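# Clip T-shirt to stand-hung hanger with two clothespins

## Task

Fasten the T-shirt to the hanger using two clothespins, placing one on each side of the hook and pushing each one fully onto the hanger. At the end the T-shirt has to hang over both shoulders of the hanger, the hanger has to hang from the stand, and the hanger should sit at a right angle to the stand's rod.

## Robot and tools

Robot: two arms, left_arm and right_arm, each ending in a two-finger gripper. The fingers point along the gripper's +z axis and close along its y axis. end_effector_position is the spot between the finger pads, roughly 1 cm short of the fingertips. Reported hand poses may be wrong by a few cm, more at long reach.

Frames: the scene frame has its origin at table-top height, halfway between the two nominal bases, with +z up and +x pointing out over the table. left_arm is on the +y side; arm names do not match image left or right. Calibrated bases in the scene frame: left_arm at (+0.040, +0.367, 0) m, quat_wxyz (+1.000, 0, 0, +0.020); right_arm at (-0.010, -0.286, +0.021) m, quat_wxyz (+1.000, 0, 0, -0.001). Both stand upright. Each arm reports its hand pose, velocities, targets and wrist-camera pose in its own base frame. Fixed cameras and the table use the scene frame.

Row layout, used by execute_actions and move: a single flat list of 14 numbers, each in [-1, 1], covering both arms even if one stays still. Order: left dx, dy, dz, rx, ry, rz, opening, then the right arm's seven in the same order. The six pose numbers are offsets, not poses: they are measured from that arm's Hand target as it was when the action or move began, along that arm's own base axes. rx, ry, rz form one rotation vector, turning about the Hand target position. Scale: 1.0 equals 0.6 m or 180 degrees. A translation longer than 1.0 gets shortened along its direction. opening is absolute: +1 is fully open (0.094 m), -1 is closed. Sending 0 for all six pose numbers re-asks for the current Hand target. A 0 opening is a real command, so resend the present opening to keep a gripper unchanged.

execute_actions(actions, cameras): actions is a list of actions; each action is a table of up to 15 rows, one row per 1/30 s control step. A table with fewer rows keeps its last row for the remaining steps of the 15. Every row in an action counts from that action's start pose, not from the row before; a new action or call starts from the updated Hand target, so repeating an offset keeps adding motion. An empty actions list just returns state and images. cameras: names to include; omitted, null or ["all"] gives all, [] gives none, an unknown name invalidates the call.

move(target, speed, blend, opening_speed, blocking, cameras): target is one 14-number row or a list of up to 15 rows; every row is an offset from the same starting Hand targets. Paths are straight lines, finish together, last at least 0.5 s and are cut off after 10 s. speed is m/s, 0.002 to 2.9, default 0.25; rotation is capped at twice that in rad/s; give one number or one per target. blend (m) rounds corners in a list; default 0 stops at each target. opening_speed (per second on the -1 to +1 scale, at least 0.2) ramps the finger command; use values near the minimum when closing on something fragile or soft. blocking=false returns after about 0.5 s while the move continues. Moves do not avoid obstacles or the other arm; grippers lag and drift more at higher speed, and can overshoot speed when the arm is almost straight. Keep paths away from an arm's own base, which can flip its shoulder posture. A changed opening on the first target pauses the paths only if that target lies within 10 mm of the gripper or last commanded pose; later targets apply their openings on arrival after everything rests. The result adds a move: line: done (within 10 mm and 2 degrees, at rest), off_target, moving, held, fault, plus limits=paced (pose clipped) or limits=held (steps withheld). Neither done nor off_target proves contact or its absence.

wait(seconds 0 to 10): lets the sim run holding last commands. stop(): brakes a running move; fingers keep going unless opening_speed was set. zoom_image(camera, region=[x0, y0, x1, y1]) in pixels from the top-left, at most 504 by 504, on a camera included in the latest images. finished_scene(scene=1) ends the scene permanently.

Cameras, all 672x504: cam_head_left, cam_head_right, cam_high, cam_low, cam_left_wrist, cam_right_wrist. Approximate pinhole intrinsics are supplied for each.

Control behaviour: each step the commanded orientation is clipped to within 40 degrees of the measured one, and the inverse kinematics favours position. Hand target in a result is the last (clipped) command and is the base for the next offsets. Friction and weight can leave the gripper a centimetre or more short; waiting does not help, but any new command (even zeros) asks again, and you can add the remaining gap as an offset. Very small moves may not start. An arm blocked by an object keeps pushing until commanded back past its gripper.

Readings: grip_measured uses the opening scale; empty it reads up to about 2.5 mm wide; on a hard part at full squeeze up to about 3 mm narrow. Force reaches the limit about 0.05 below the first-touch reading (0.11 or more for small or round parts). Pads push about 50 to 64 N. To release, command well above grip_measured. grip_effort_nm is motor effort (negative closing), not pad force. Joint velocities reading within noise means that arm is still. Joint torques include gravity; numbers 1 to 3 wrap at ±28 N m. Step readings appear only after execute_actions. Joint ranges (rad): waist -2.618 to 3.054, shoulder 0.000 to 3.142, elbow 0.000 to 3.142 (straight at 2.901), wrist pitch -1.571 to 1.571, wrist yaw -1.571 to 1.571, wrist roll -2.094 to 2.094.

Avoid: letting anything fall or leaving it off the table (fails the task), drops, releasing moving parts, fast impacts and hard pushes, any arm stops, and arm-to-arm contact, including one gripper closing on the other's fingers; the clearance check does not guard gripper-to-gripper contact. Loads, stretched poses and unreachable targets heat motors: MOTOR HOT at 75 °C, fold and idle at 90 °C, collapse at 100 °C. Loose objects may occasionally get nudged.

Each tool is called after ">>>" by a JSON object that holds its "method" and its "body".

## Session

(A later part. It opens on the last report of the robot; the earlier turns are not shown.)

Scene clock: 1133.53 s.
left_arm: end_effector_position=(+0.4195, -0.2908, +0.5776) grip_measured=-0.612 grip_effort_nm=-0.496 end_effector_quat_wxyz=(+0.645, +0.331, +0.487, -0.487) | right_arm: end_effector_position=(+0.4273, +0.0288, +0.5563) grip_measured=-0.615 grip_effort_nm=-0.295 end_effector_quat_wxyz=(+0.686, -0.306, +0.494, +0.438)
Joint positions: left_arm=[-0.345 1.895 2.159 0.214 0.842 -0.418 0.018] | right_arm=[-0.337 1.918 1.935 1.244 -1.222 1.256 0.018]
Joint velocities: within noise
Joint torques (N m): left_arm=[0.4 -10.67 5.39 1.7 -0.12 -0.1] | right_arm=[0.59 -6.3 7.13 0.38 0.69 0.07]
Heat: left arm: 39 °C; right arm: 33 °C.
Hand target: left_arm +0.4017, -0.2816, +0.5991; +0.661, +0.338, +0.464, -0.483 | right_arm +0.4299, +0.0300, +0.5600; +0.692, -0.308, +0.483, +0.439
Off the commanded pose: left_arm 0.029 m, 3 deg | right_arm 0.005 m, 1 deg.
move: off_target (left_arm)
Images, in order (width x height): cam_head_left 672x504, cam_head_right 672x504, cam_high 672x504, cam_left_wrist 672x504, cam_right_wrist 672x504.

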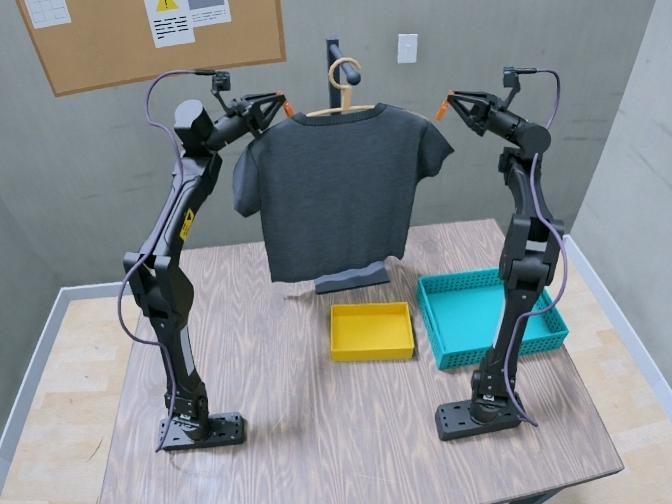

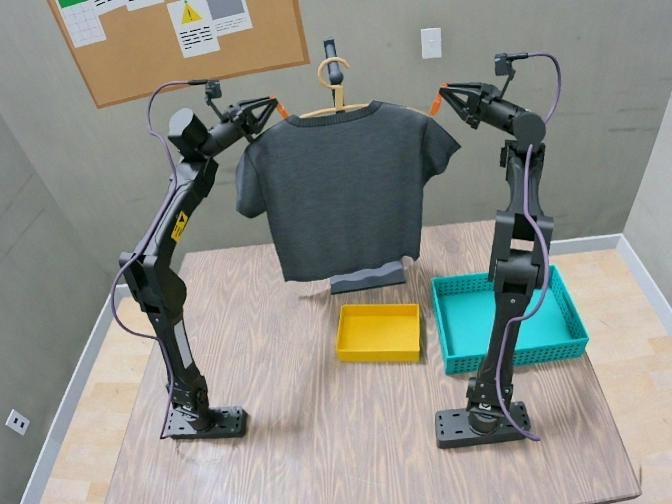

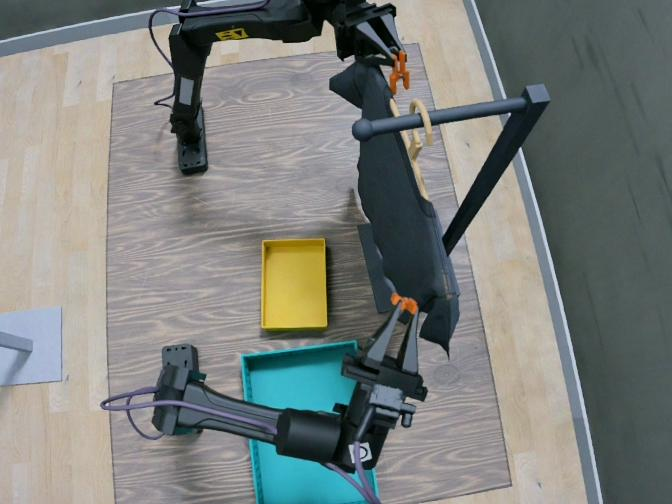

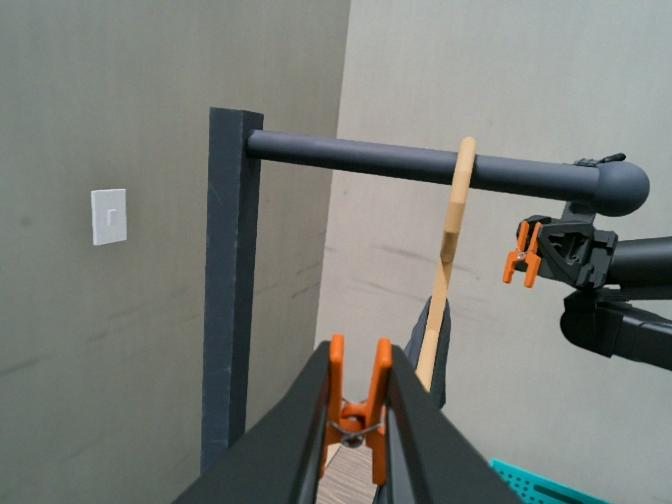

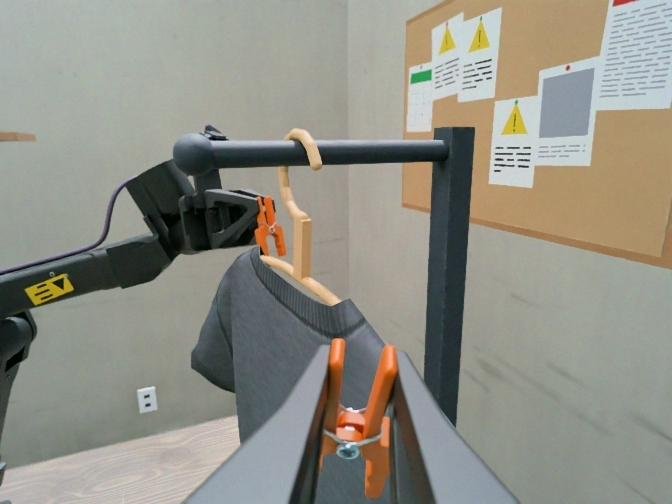

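>>> {"method": "move", "body": {"target": [[-0.05,0.01,0.05,0,0,0,-0.62, 0,0,0,0,0,0,-0.62]], "speed": 0.08, "cameras": ["cam_left_wrist", "cam_right_wrist", "cam_head_left", "cam_high", "cam_head_right"]}}

>>> {"method": "zoom_image", "body": {"camera": "cam_high", "region": [350, 50, 430, 110]}}

>>> {"method": "zoom_image", "body": {"camera": "cam_head_left", "region": [255, 75, 335, 135]}}

>>> {"method": "zoom_image", "body": {"camera": "cam_right_wrist", "region": [200, 180, 320, 300]}}

Scene clock: 1150.43 s.
left_arm: end_effector_position=(+0.3909, -0.2806, +0.6076) grip_measured=-0.612 grip_effort_nm=-0.501 end_effector_quat_wxyz=(+0.648, +0.333, +0.482, -0.487) | right_arm: end_effector_position=(+0.4273, +0.0288, +0.5563) grip_measured=-0.615 grip_effort_nm=-0.295 end_effector_quat_wxyz=(+0.686, -0.306, +0.494, +0.438)
Joint positions: left_arm=[-0.345 1.838 2.211 0.119 0.842 -0.419 0.018] | right_arm=[-0.337 1.918 1.935 1.244 -1.222 1.256 0.018]
Joint velocities: within noise
Joint torques (N m): left_arm=[-0.31 -9.25 7.47 1.3 -0.24 -0.01] | right_arm=[0.65 -6.32 7.09 0.38 0.69 0.08]
Heat: left arm: 43 °C; right arm: 33 °C.
Hand target: left_arm +0.3717, -0.2756, +0.6290; +0.661, +0.338, +0.464, -0.483 | right_arm +0.4299, +0.0300, +0.5600; +0.692, -0.308, +0.483, +0.439
Off the commanded pose: left_arm 0.029 m, 3 deg | right_arm 0.005 m, 1 deg.
move: off_target (left_arm)
Images, in order (width x height): cam_head_left 672x504, cam_head_right 672x504, cam_high 672x504, cam_left_wrist 672x504, cam_right_wrist 672x504.

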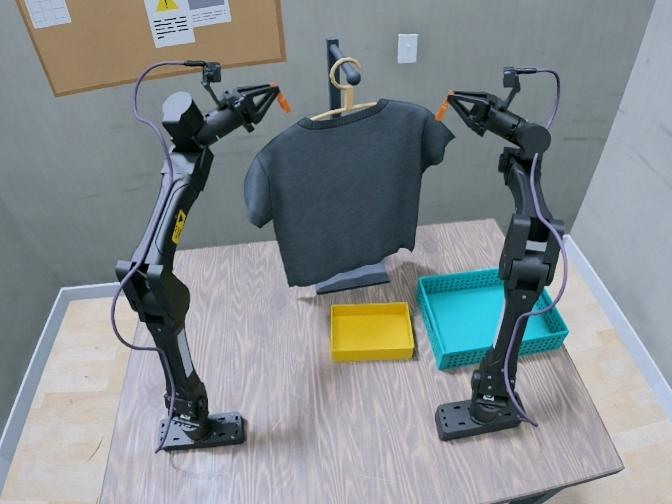

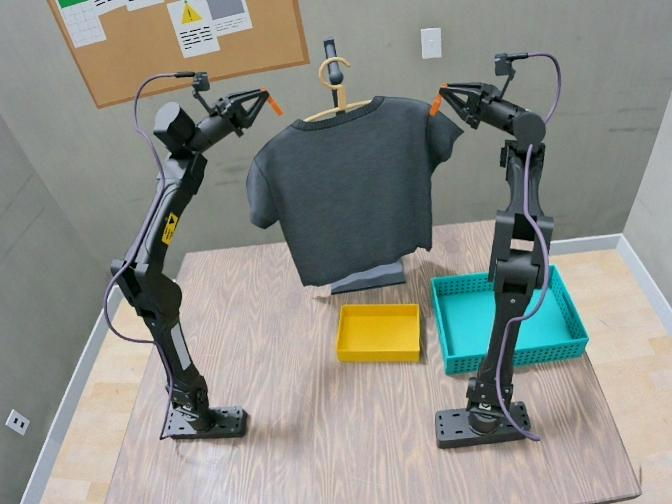

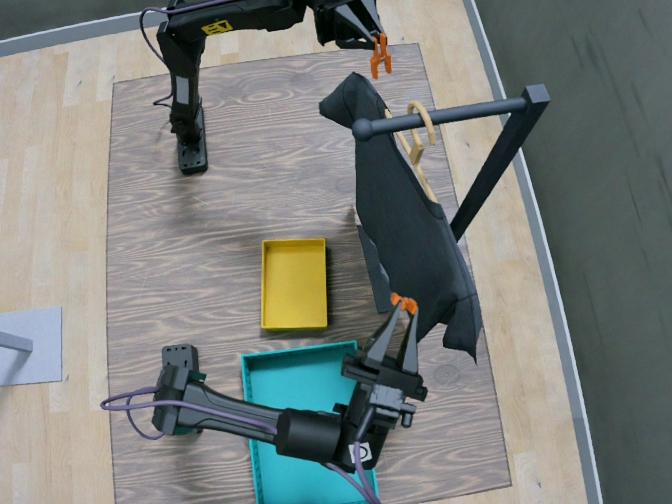

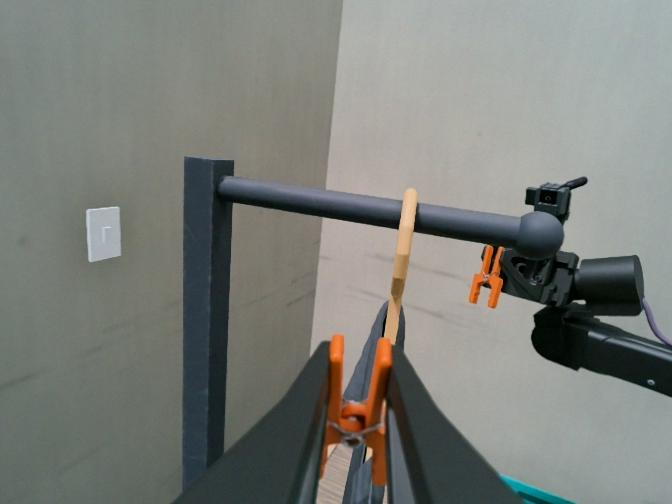

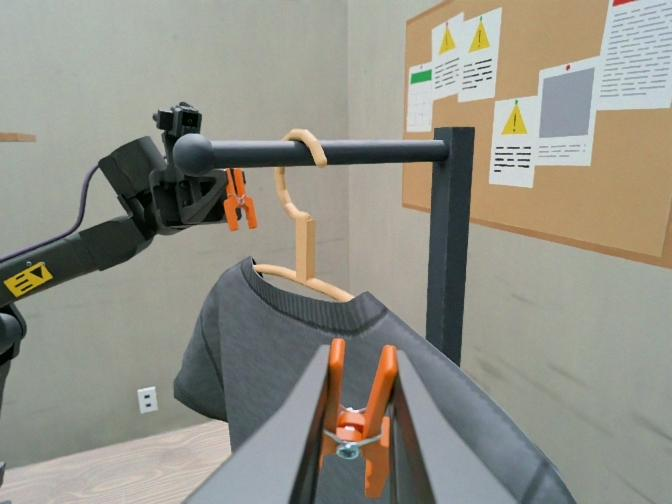

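Scaled by 6.300 from the camera's 672x504 image, which has a finer 960x720 frame.

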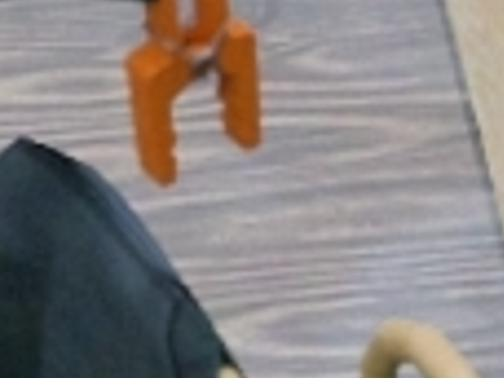

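Scaled by 6.300 from the camera's 672x504 image, which has a finer 960x720 frame.

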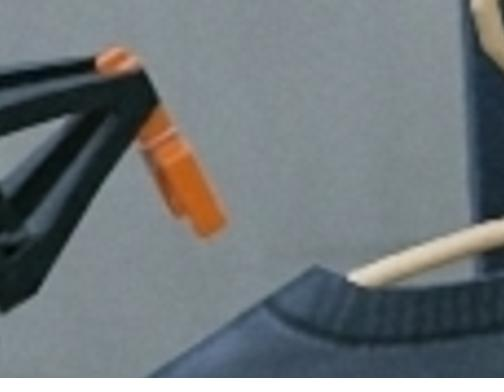

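Scaled by 4.200 from the camera's 672x504 image, which has a finer 960x720 frame.

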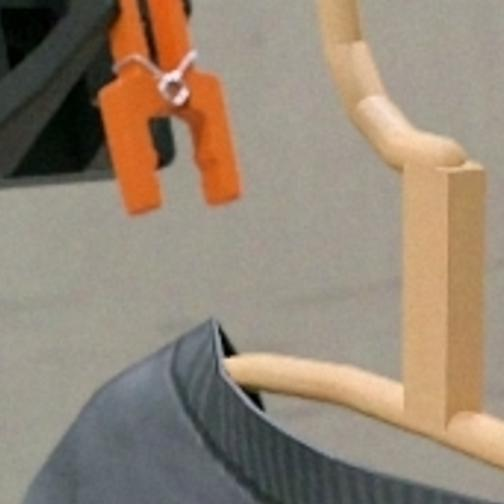

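>>> {"method": "wait", "body": {"seconds": 1.0, "cameras": ["cam_head_left", "cam_high", "cam_head_right"]}}

>>> {"method": "zoom_image", "body": {"camera": "cam_high", "region": [310, 50, 510, 380]}}

Scene clock: 1154.60 s.
left_arm: end_effector_position=(+0.3910, -0.2807, +0.6074) grip_measured=-0.612 grip_effort_nm=-0.501 end_effector_quat_wxyz=(+0.648, +0.333, +0.482, -0.487) | right_arm: end_effector_position=(+0.4273, +0.0287, +0.5563) grip_measured=-0.615 grip_effort_nm=-0.300 end_effector_quat_wxyz=(+0.686, -0.306, +0.493, +0.438)
Joint positions: left_arm=[-0.345 1.838 2.211 0.118 0.842 -0.419 0.018] | right_arm=[-0.337 1.918 1.935 1.244 -1.222 1.256 0.018]
Joint velocities: within noise
Joint torques (N m): left_arm=[-0.46 -9.18 7.49 1.36 -0.25 0.06] | right_arm=[0.72 -6.39 7.09 0.35 0.69 0.07]
Heat: left arm: 43 °C; right arm: 33 °C.
Hand target: left_arm +0.3717, -0.2756, +0.6290; +0.661, +0.338, +0.464, -0.483 | right_arm +0.4299, +0.0300, +0.5600; +0.692, -0.308, +0.483, +0.439
Tool commands: left_gripper/opening=-0.62 right_gripper/opening=-0.62
Off the commanded pose: left_arm 0.030 m, 3 deg | right_arm 0.005 m, 1 deg.
wait: 1.00 s; at rest from the start
Images, in order (width x height): cam_head_left 672x504, cam_head_right 672x504, cam_high 672x504.

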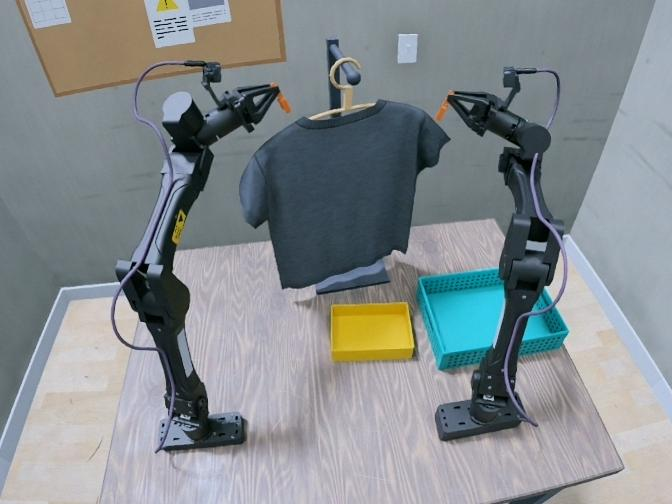

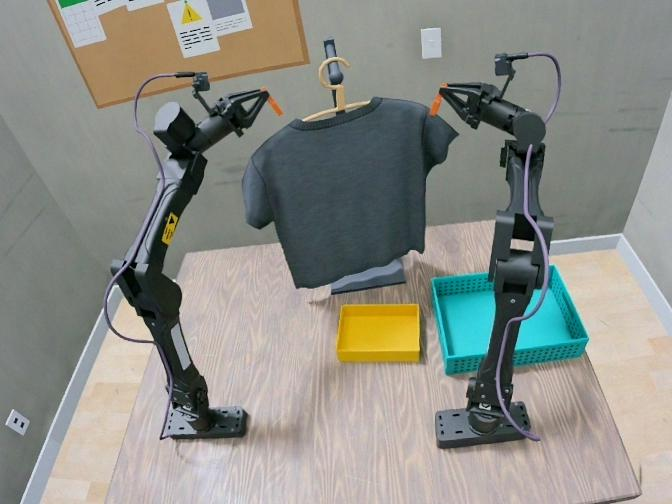

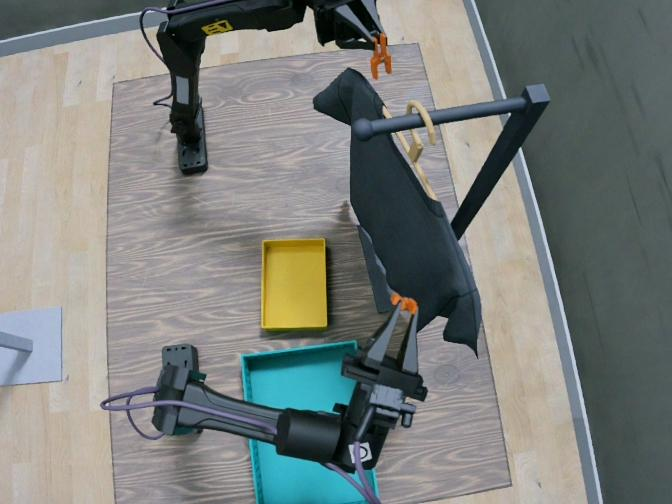

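Scaled by 1.527 from the camera's 672x504 image, which has a finer 960x720 frame.

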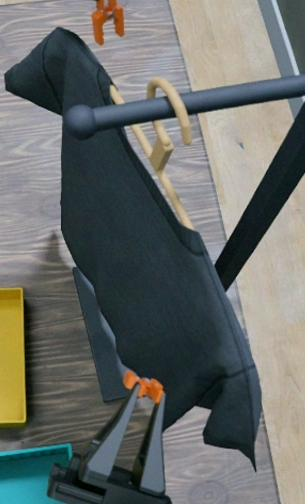

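>>> {"method": "wait", "body": {"seconds": 3.0, "cameras": ["cam_head_left", "cam_high"]}}

Scene clock: 1160.90 s.
left_arm: end_effector_position=(+0.3911, -0.2807, +0.6073) grip_measured=-0.612 grip_effort_nm=-0.496 end_effector_quat_wxyz=(+0.648, +0.333, +0.482, -0.487) | right_arm: end_effector_position=(+0.4273, +0.0287, +0.5563) grip_measured=-0.615 grip_effort_nm=-0.305 end_effector_quat_wxyz=(+0.686, -0.306, +0.493, +0.438)
Joint positions: left_arm=[-0.345 1.838 2.211 0.117 0.842 -0.419 0.018] | right_arm=[-0.337 1.918 1.935 1.244 -1.222 1.256 0.018]
Joint velocities: within noise
Joint torques (N m): left_arm=[-0.34 -9.25 7.09 1.35 -0.26 0.03] | right_arm=[0.55 -6.38 7.06 0.38 0.71 0.07]
Heat: left arm: 43 °C; right arm: 33 °C.
Hand target: left_arm +0.3717, -0.2756, +0.6290; +0.661, +0.338, +0.464, -0.483 | right_arm +0.4299, +0.0300, +0.5600; +0.692, -0.308, +0.483, +0.439
Tool commands: left_gripper/opening=-0.62 right_gripper/opening=-0.62
Off the commanded pose: left_arm 0.030 m, 3 deg | right_arm 0.005 m, 1 deg.
wait: 3.00 s; at rest from the start
Images, in order (width x height): cam_head_left 672x504, cam_high 672x504.

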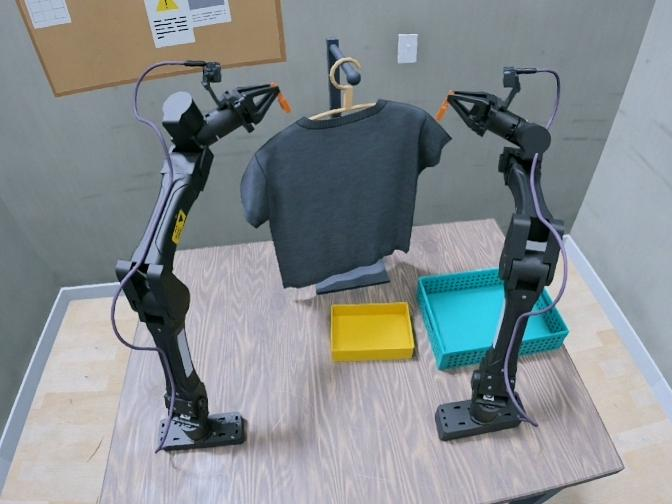

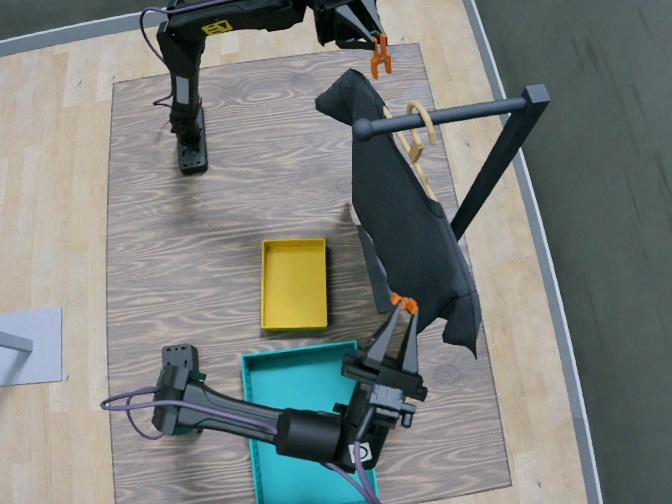

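>>> {"method": "zoom_image", "body": {"camera": "cam_high", "region": [350, 50, 500, 225]}}

>>> {"method": "zoom_image", "body": {"camera": "cam_head_left", "region": [240, 50, 460, 180]}}

>>> {"method": "zoom_image", "body": {"camera": "cam_high", "region": [380, 180, 500, 380]}}

Scaled by 2.880 from the camera's 672x504 image, which has a finer 960x720 frame.

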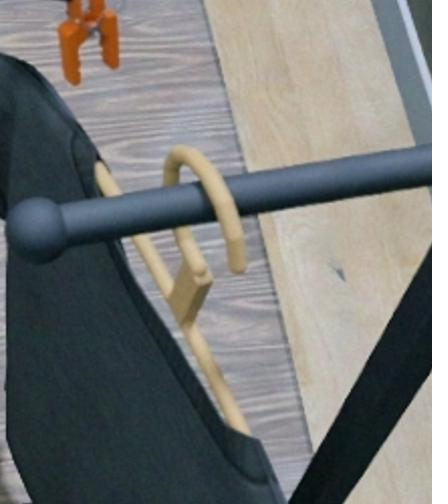

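Scaled by 2.291 from the camera's 672x504 image, which has a finer 960x720 frame.

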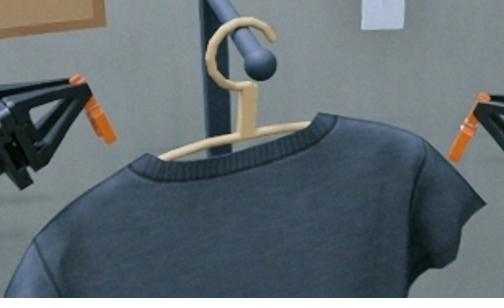

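Scaled by 2.520 from the camera's 672x504 image, which has a finer 960x720 frame.

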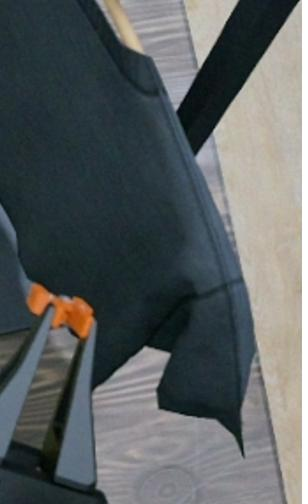

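>>> {"method": "move", "body": {"target": [[-0.0158,-0.0225,-0.011,0,0,0,-0.68, 0,0,0,0,0,0,-0.62]], "speed": 0.05, "opening_speed": 0.3, "cameras": ["cam_left_wrist", "cam_right_wrist", "cam_head_left", "cam_high", "cam_head_right"]}}

>>> {"method": "zoom_image", "body": {"camera": "cam_high", "region": [345, 45, 425, 115]}}

>>> {"method": "zoom_image", "body": {"camera": "cam_head_left", "region": [255, 75, 335, 135]}}

>>> {"method": "zoom_image", "body": {"camera": "cam_right_wrist", "region": [200, 170, 320, 300]}}

>>> {"method": "zoom_image", "body": {"camera": "cam_head_right", "region": [240, 70, 340, 145]}}

Scene clock: 1176.33 s.
left_arm: end_effector_position=(+0.3774, -0.2949, +0.6065) grip_measured=-0.676 grip_effort_nm=-0.984 end_effector_quat_wxyz=(+0.648, +0.339, +0.476, -0.488) | right_arm: end_effector_position=(+0.4273, +0.0287, +0.5563) grip_measured=-0.615 grip_effort_nm=-0.291 end_effector_quat_wxyz=(+0.686, -0.306, +0.493, +0.438)
Joint positions: left_arm=[-0.391 1.809 2.17 0.117 0.815 -0.388 0.015] | right_arm=[-0.337 1.918 1.935 1.244 -1.222 1.256 0.018]
Joint velocities: within noise
Joint torques (N m): left_arm=[-0.51 -9.76 4.98 1.46 -0.4 0.08] | right_arm=[0.49 -6.31 7.05 0.37 0.66 0.08]
Heat: left arm: 43 °C; right arm: 33 °C.
Hand target: left_arm +0.3621, -0.2891, +0.6225; +0.661, +0.338, +0.463, -0.483 | right_arm +0.4299, +0.0300, +0.5600; +0.692, -0.308, +0.483, +0.439
Off the commanded pose: left_arm 0.023 m, 2 deg | right_arm 0.005 m, 1 deg.
move: off_target (left_arm)
Images, in order (width x height): cam_head_left 672x504, cam_head_right 672x504, cam_high 672x504, cam_left_wrist 672x504, cam_right_wrist 672x504.

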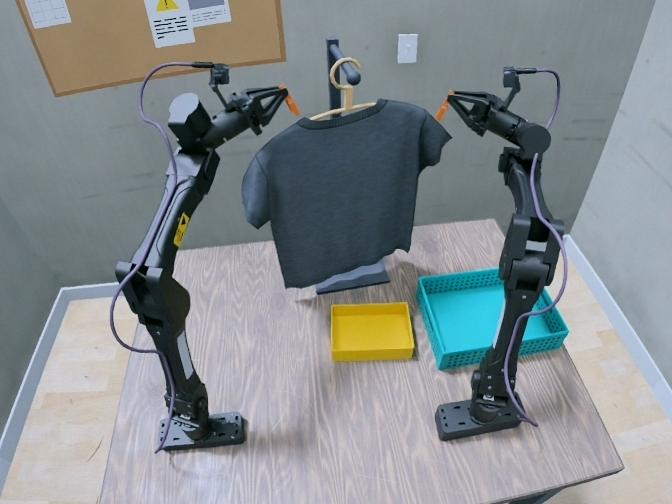

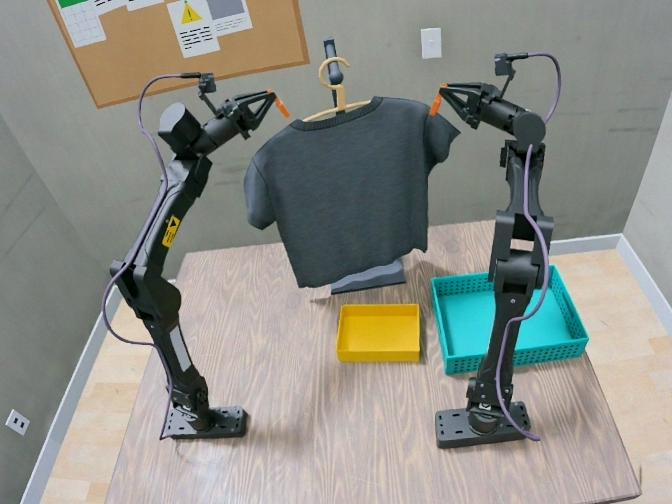

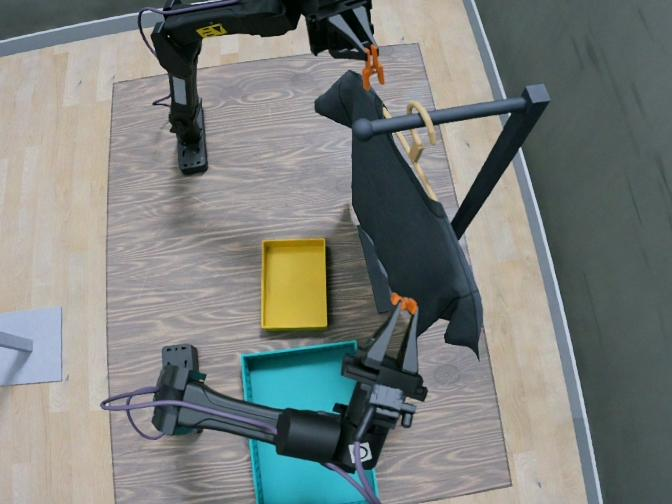

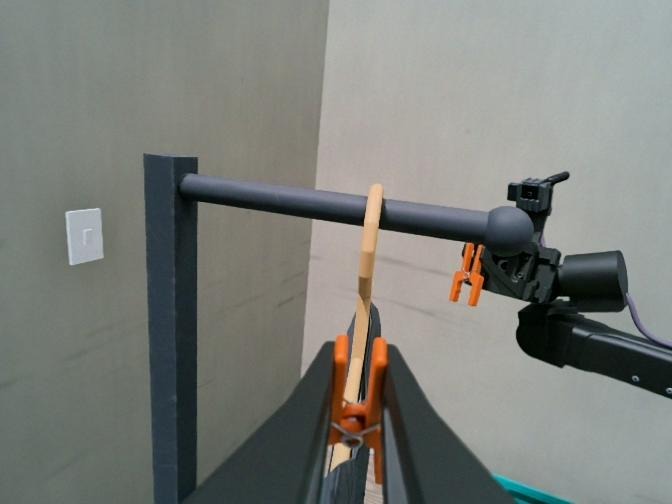

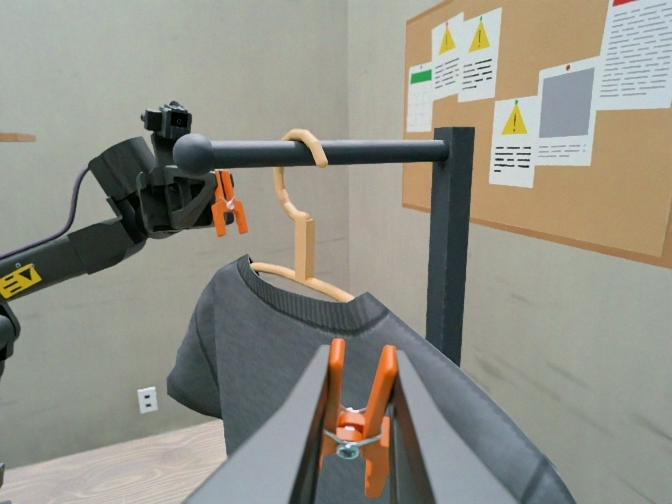

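Scaled by 6.300 from the camera's 672x504 image, which has a finer 960x720 frame.

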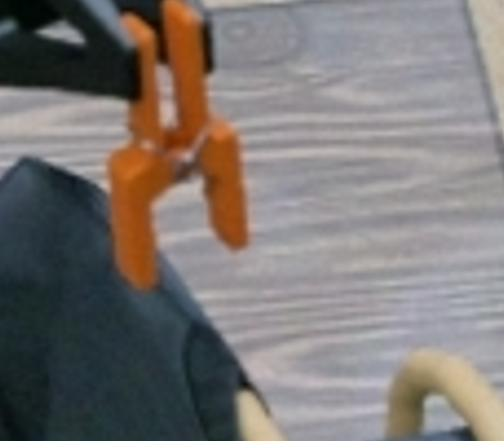

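Scaled by 6.300 from the camera's 672x504 image, which has a finer 960x720 frame.

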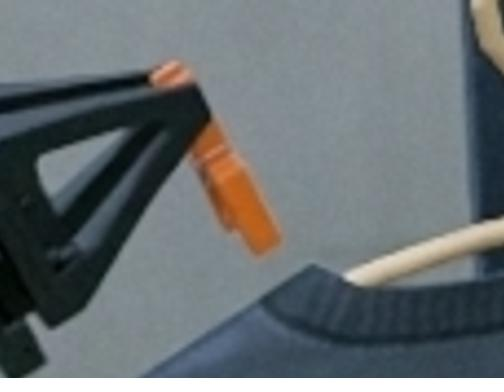

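Scaled by 3.877 from the camera's 672x504 image, which has a finer 960x720 frame.

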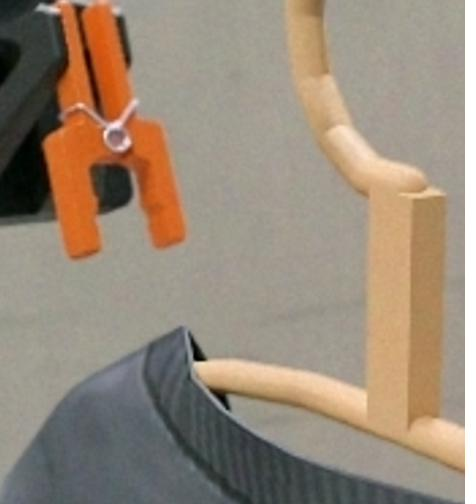

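Scaled by 5.040 from the camera's 672x504 image, which has a finer 960x720 frame.

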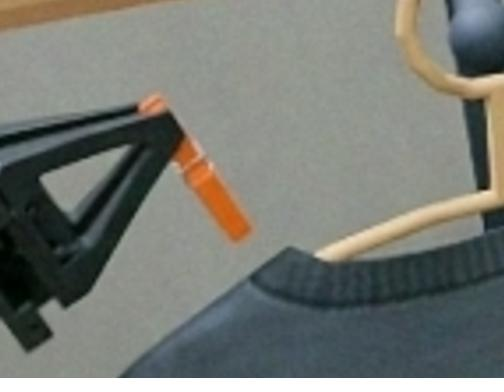

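>>> {"method": "move", "body": {"target": [[0.0072,-0.007,-0.0283,0,0,0,-0.68, 0,0,0,0,0,0,-0.62]], "speed": 0.05, "cameras": ["cam_left_wrist", "cam_right_wrist", "cam_head_left", "cam_high", "cam_head_right"]}}

>>> {"method": "zoom_image", "body": {"camera": "cam_high", "region": [345, 45, 425, 115]}}

>>> {"method": "zoom_image", "body": {"camera": "cam_head_left", "region": [255, 75, 335, 135]}}

>>> {"method": "zoom_image", "body": {"camera": "cam_right_wrist", "region": [200, 170, 320, 300]}}

>>> {"method": "zoom_image", "body": {"camera": "cam_left_wrist", "region": [260, 260, 460, 504]}}

Scene clock: 1188.30 s.
left_arm: end_effector_position=(+0.3842, -0.2989, +0.5836) grip_measured=-0.674 grip_effort_nm=-0.969 end_effector_quat_wxyz=(+0.640, +0.336, +0.489, -0.489) | right_arm: end_effector_position=(+0.4273, +0.0287, +0.5563) grip_measured=-0.615 grip_effort_nm=-0.300 end_effector_quat_wxyz=(+0.686, -0.306, +0.493, +0.438)
Joint positions: left_arm=[-0.395 1.78 2.051 0.174 0.808 -0.383 0.015] | right_arm=[-0.337 1.918 1.935 1.244 -1.222 1.256 0.018]
Joint velocities: within noise
Joint torques (N m): left_arm=[-0.76 -9.57 5.41 1.8 -0.34 0.07] | right_arm=[0.69 -6.41 7.05 0.36 0.68 0.08]
Heat: left arm: 42 °C; right arm: 33 °C.
Hand target: left_arm +0.3662, -0.2933, +0.6056; +0.661, +0.338, +0.463, -0.483 | right_arm +0.4299, +0.0300, +0.5600; +0.692, -0.308, +0.483, +0.439
Off the commanded pose: left_arm 0.029 m, 4 deg | right_arm 0.005 m, 1 deg.
move: off_target (left_arm)
Images, in order (width x height): cam_head_left 672x504, cam_head_right 672x504, cam_high 672x504, cam_left_wrist 672x504, cam_right_wrist 672x504.

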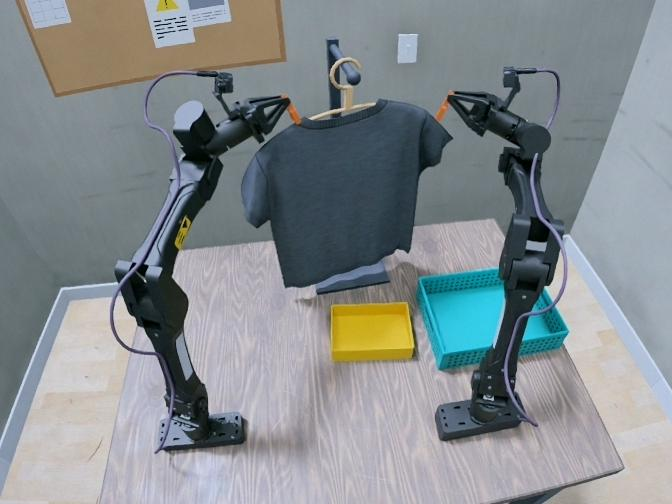

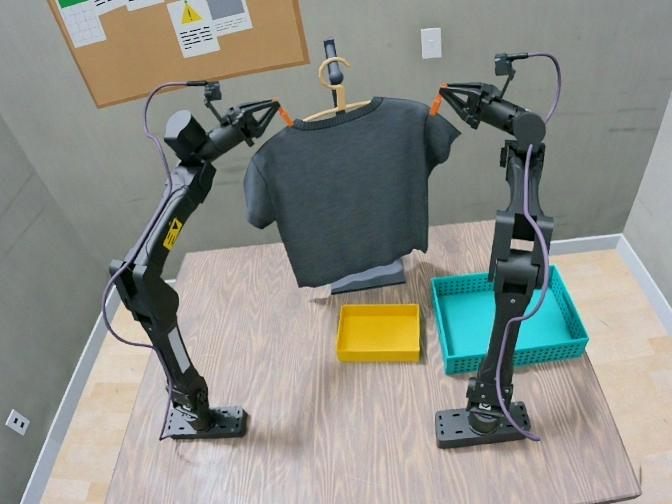

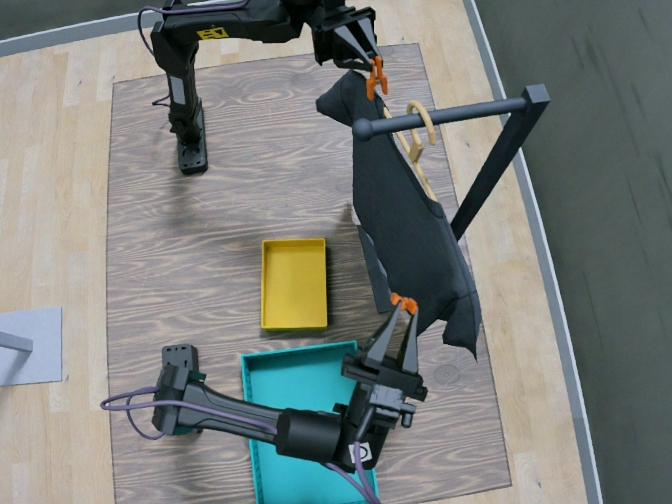

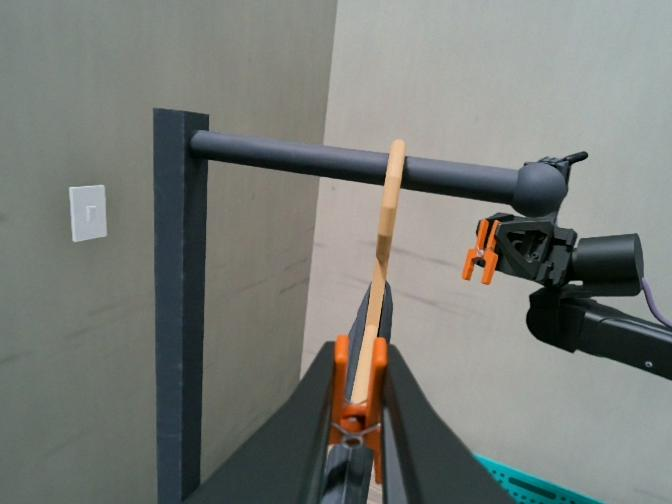

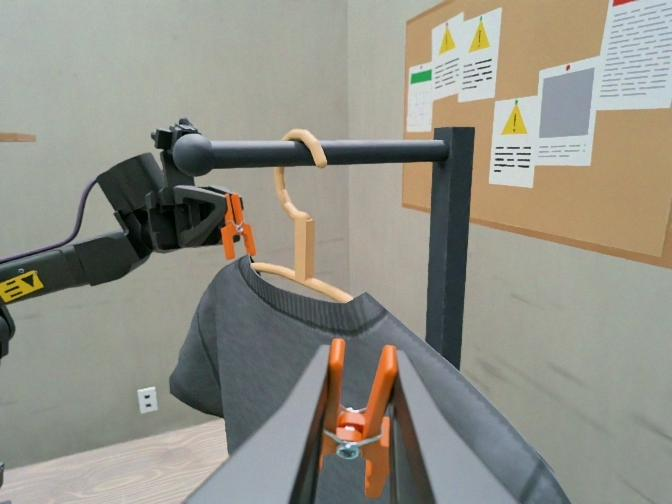

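Scaled by 6.300 from the camera's 672x504 image, which has a finer 960x720 frame.

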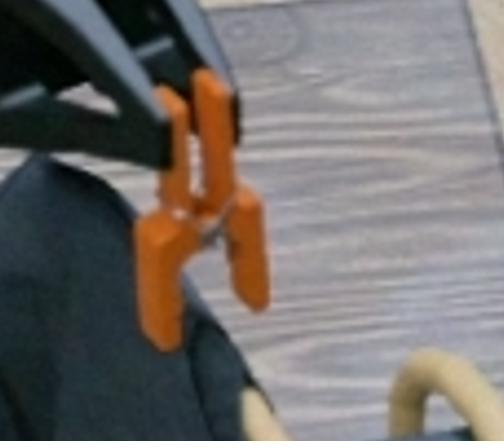

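Scaled by 6.300 from the camera's 672x504 image, which has a finer 960x720 frame.

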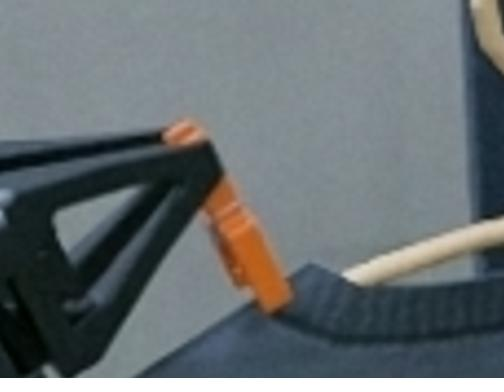

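Scaled by 3.877 from the camera's 672x504 image, which has a finer 960x720 frame.

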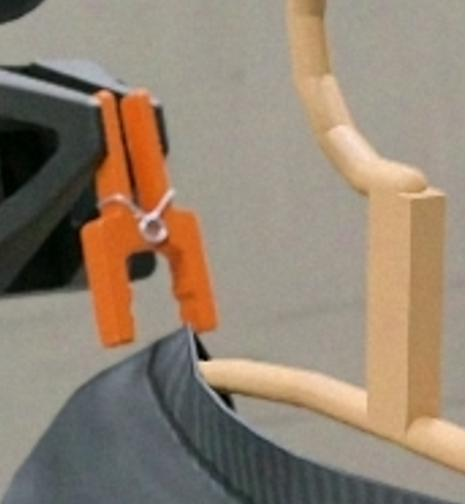

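Scaled by 2.066 from the camera's 672x504 image, which has a finer 960x720 frame.

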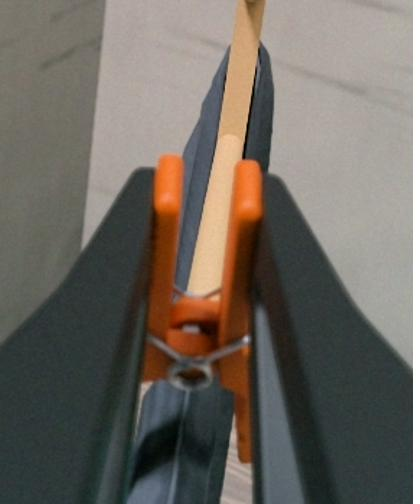

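>>> {"method": "move", "body": {"target": [[-0.0025,-0.01,-0.035,0,0,0,-0.68, 0,0,0,0,0,0,-0.62]], "speed": 0.05, "cameras": ["cam_left_wrist", "cam_right_wrist", "cam_head_left", "cam_high"]}}

>>> {"method": "zoom_image", "body": {"camera": "cam_high", "region": [345, 45, 425, 115]}}

>>> {"method": "zoom_image", "body": {"camera": "cam_head_left", "region": [255, 75, 335, 135]}}

>>> {"method": "zoom_image", "body": {"camera": "cam_right_wrist", "region": [200, 170, 320, 300]}}

>>> {"method": "zoom_image", "body": {"camera": "cam_left_wrist", "region": [260, 260, 460, 504]}}

Scene clock: 1200.83 s.
left_arm: end_effector_position=(+0.3820, -0.3053, +0.5623) grip_measured=-0.675 grip_effort_nm=-0.984 end_effector_quat_wxyz=(+0.639, +0.336, +0.489, -0.489) | right_arm: end_effector_position=(+0.4273, +0.0287, +0.5563) grip_measured=-0.615 grip_effort_nm=-0.295 end_effector_quat_wxyz=(+0.686, -0.306, +0.493, +0.438)
Joint positions: left_arm=[-0.414 1.738 1.909 0.264 0.792 -0.371 0.015] | right_arm=[-0.337 1.918 1.935 1.244 -1.222 1.256 0.018]
Joint velocities: within noise
Joint torques (N m): left_arm=[-0.39 -9.87 5.61 1.78 -0.32 0.06] | right_arm=[0.69 -6.37 7.08 0.36 0.69 0.07]
Heat: left arm: 41 °C; right arm: 33 °C.
Hand target: left_arm +0.3648, -0.2994, +0.5845; +0.661, +0.338, +0.463, -0.483 | right_arm +0.4299, +0.0300, +0.5600; +0.692, -0.308, +0.483, +0.439
Off the commanded pose: left_arm 0.029 m, 4 deg | right_arm 0.005 m, 1 deg.
move: off_target (left_arm)
Images, in order (width x height): cam_head_left 672x504, cam_high 672x504, cam_left_wrist 672x504, cam_right_wrist 672x504.

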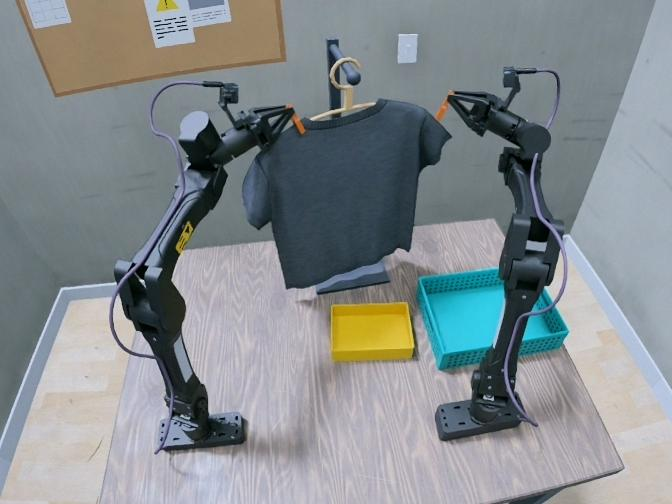

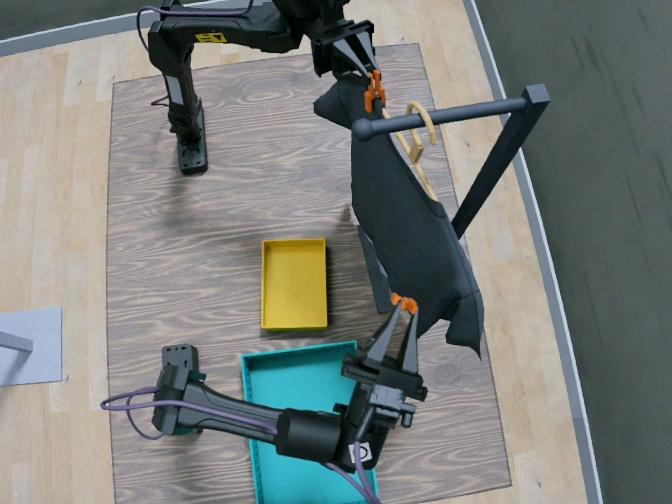

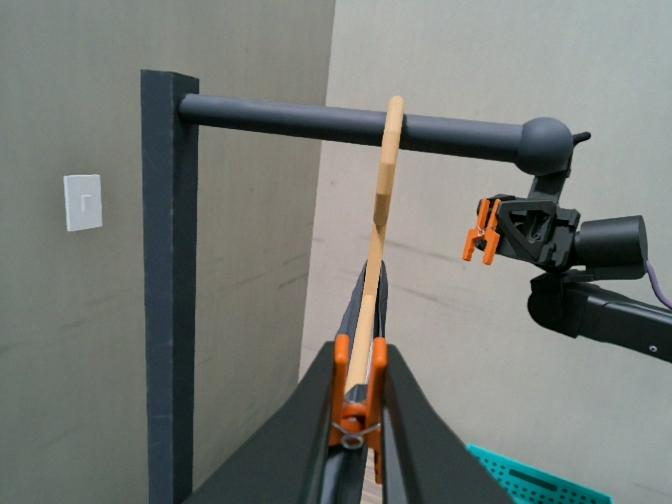

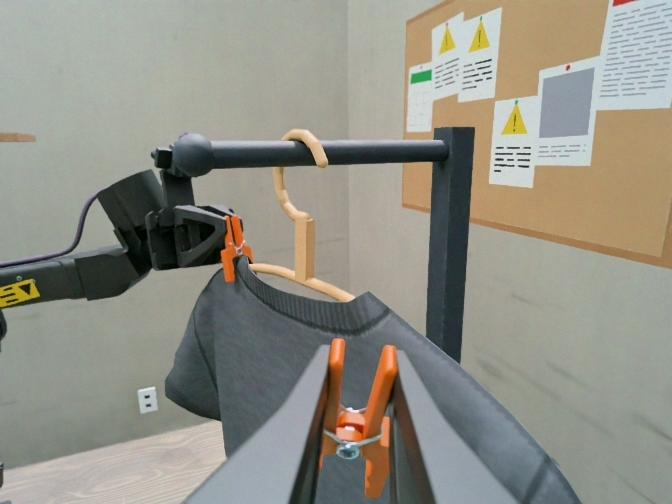

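Scaled by 6.300 from the camera's 672x504 image, which has a finer 960x720 frame.

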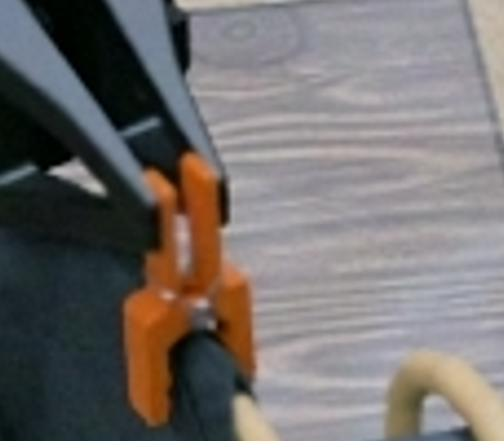

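Scaled by 6.300 from the camera's 672x504 image, which has a finer 960x720 frame.

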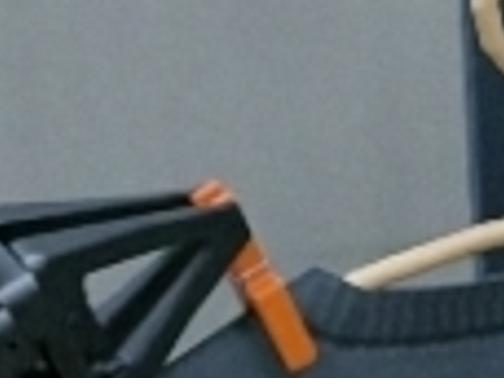

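Scaled by 3.877 from the camera's 672x504 image, which has a finer 960x720 frame.

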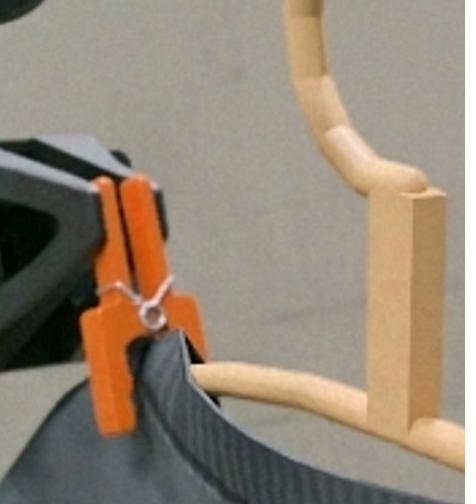

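Scaled by 2.066 from the camera's 672x504 image, which has a finer 960x720 frame.

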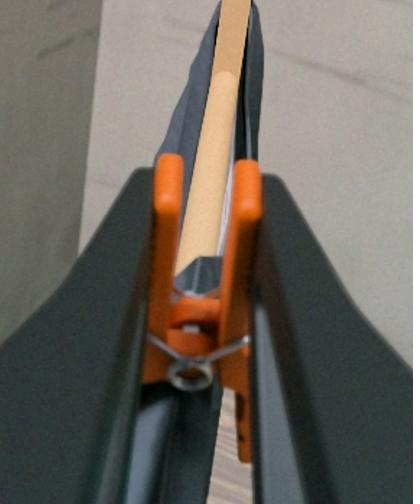

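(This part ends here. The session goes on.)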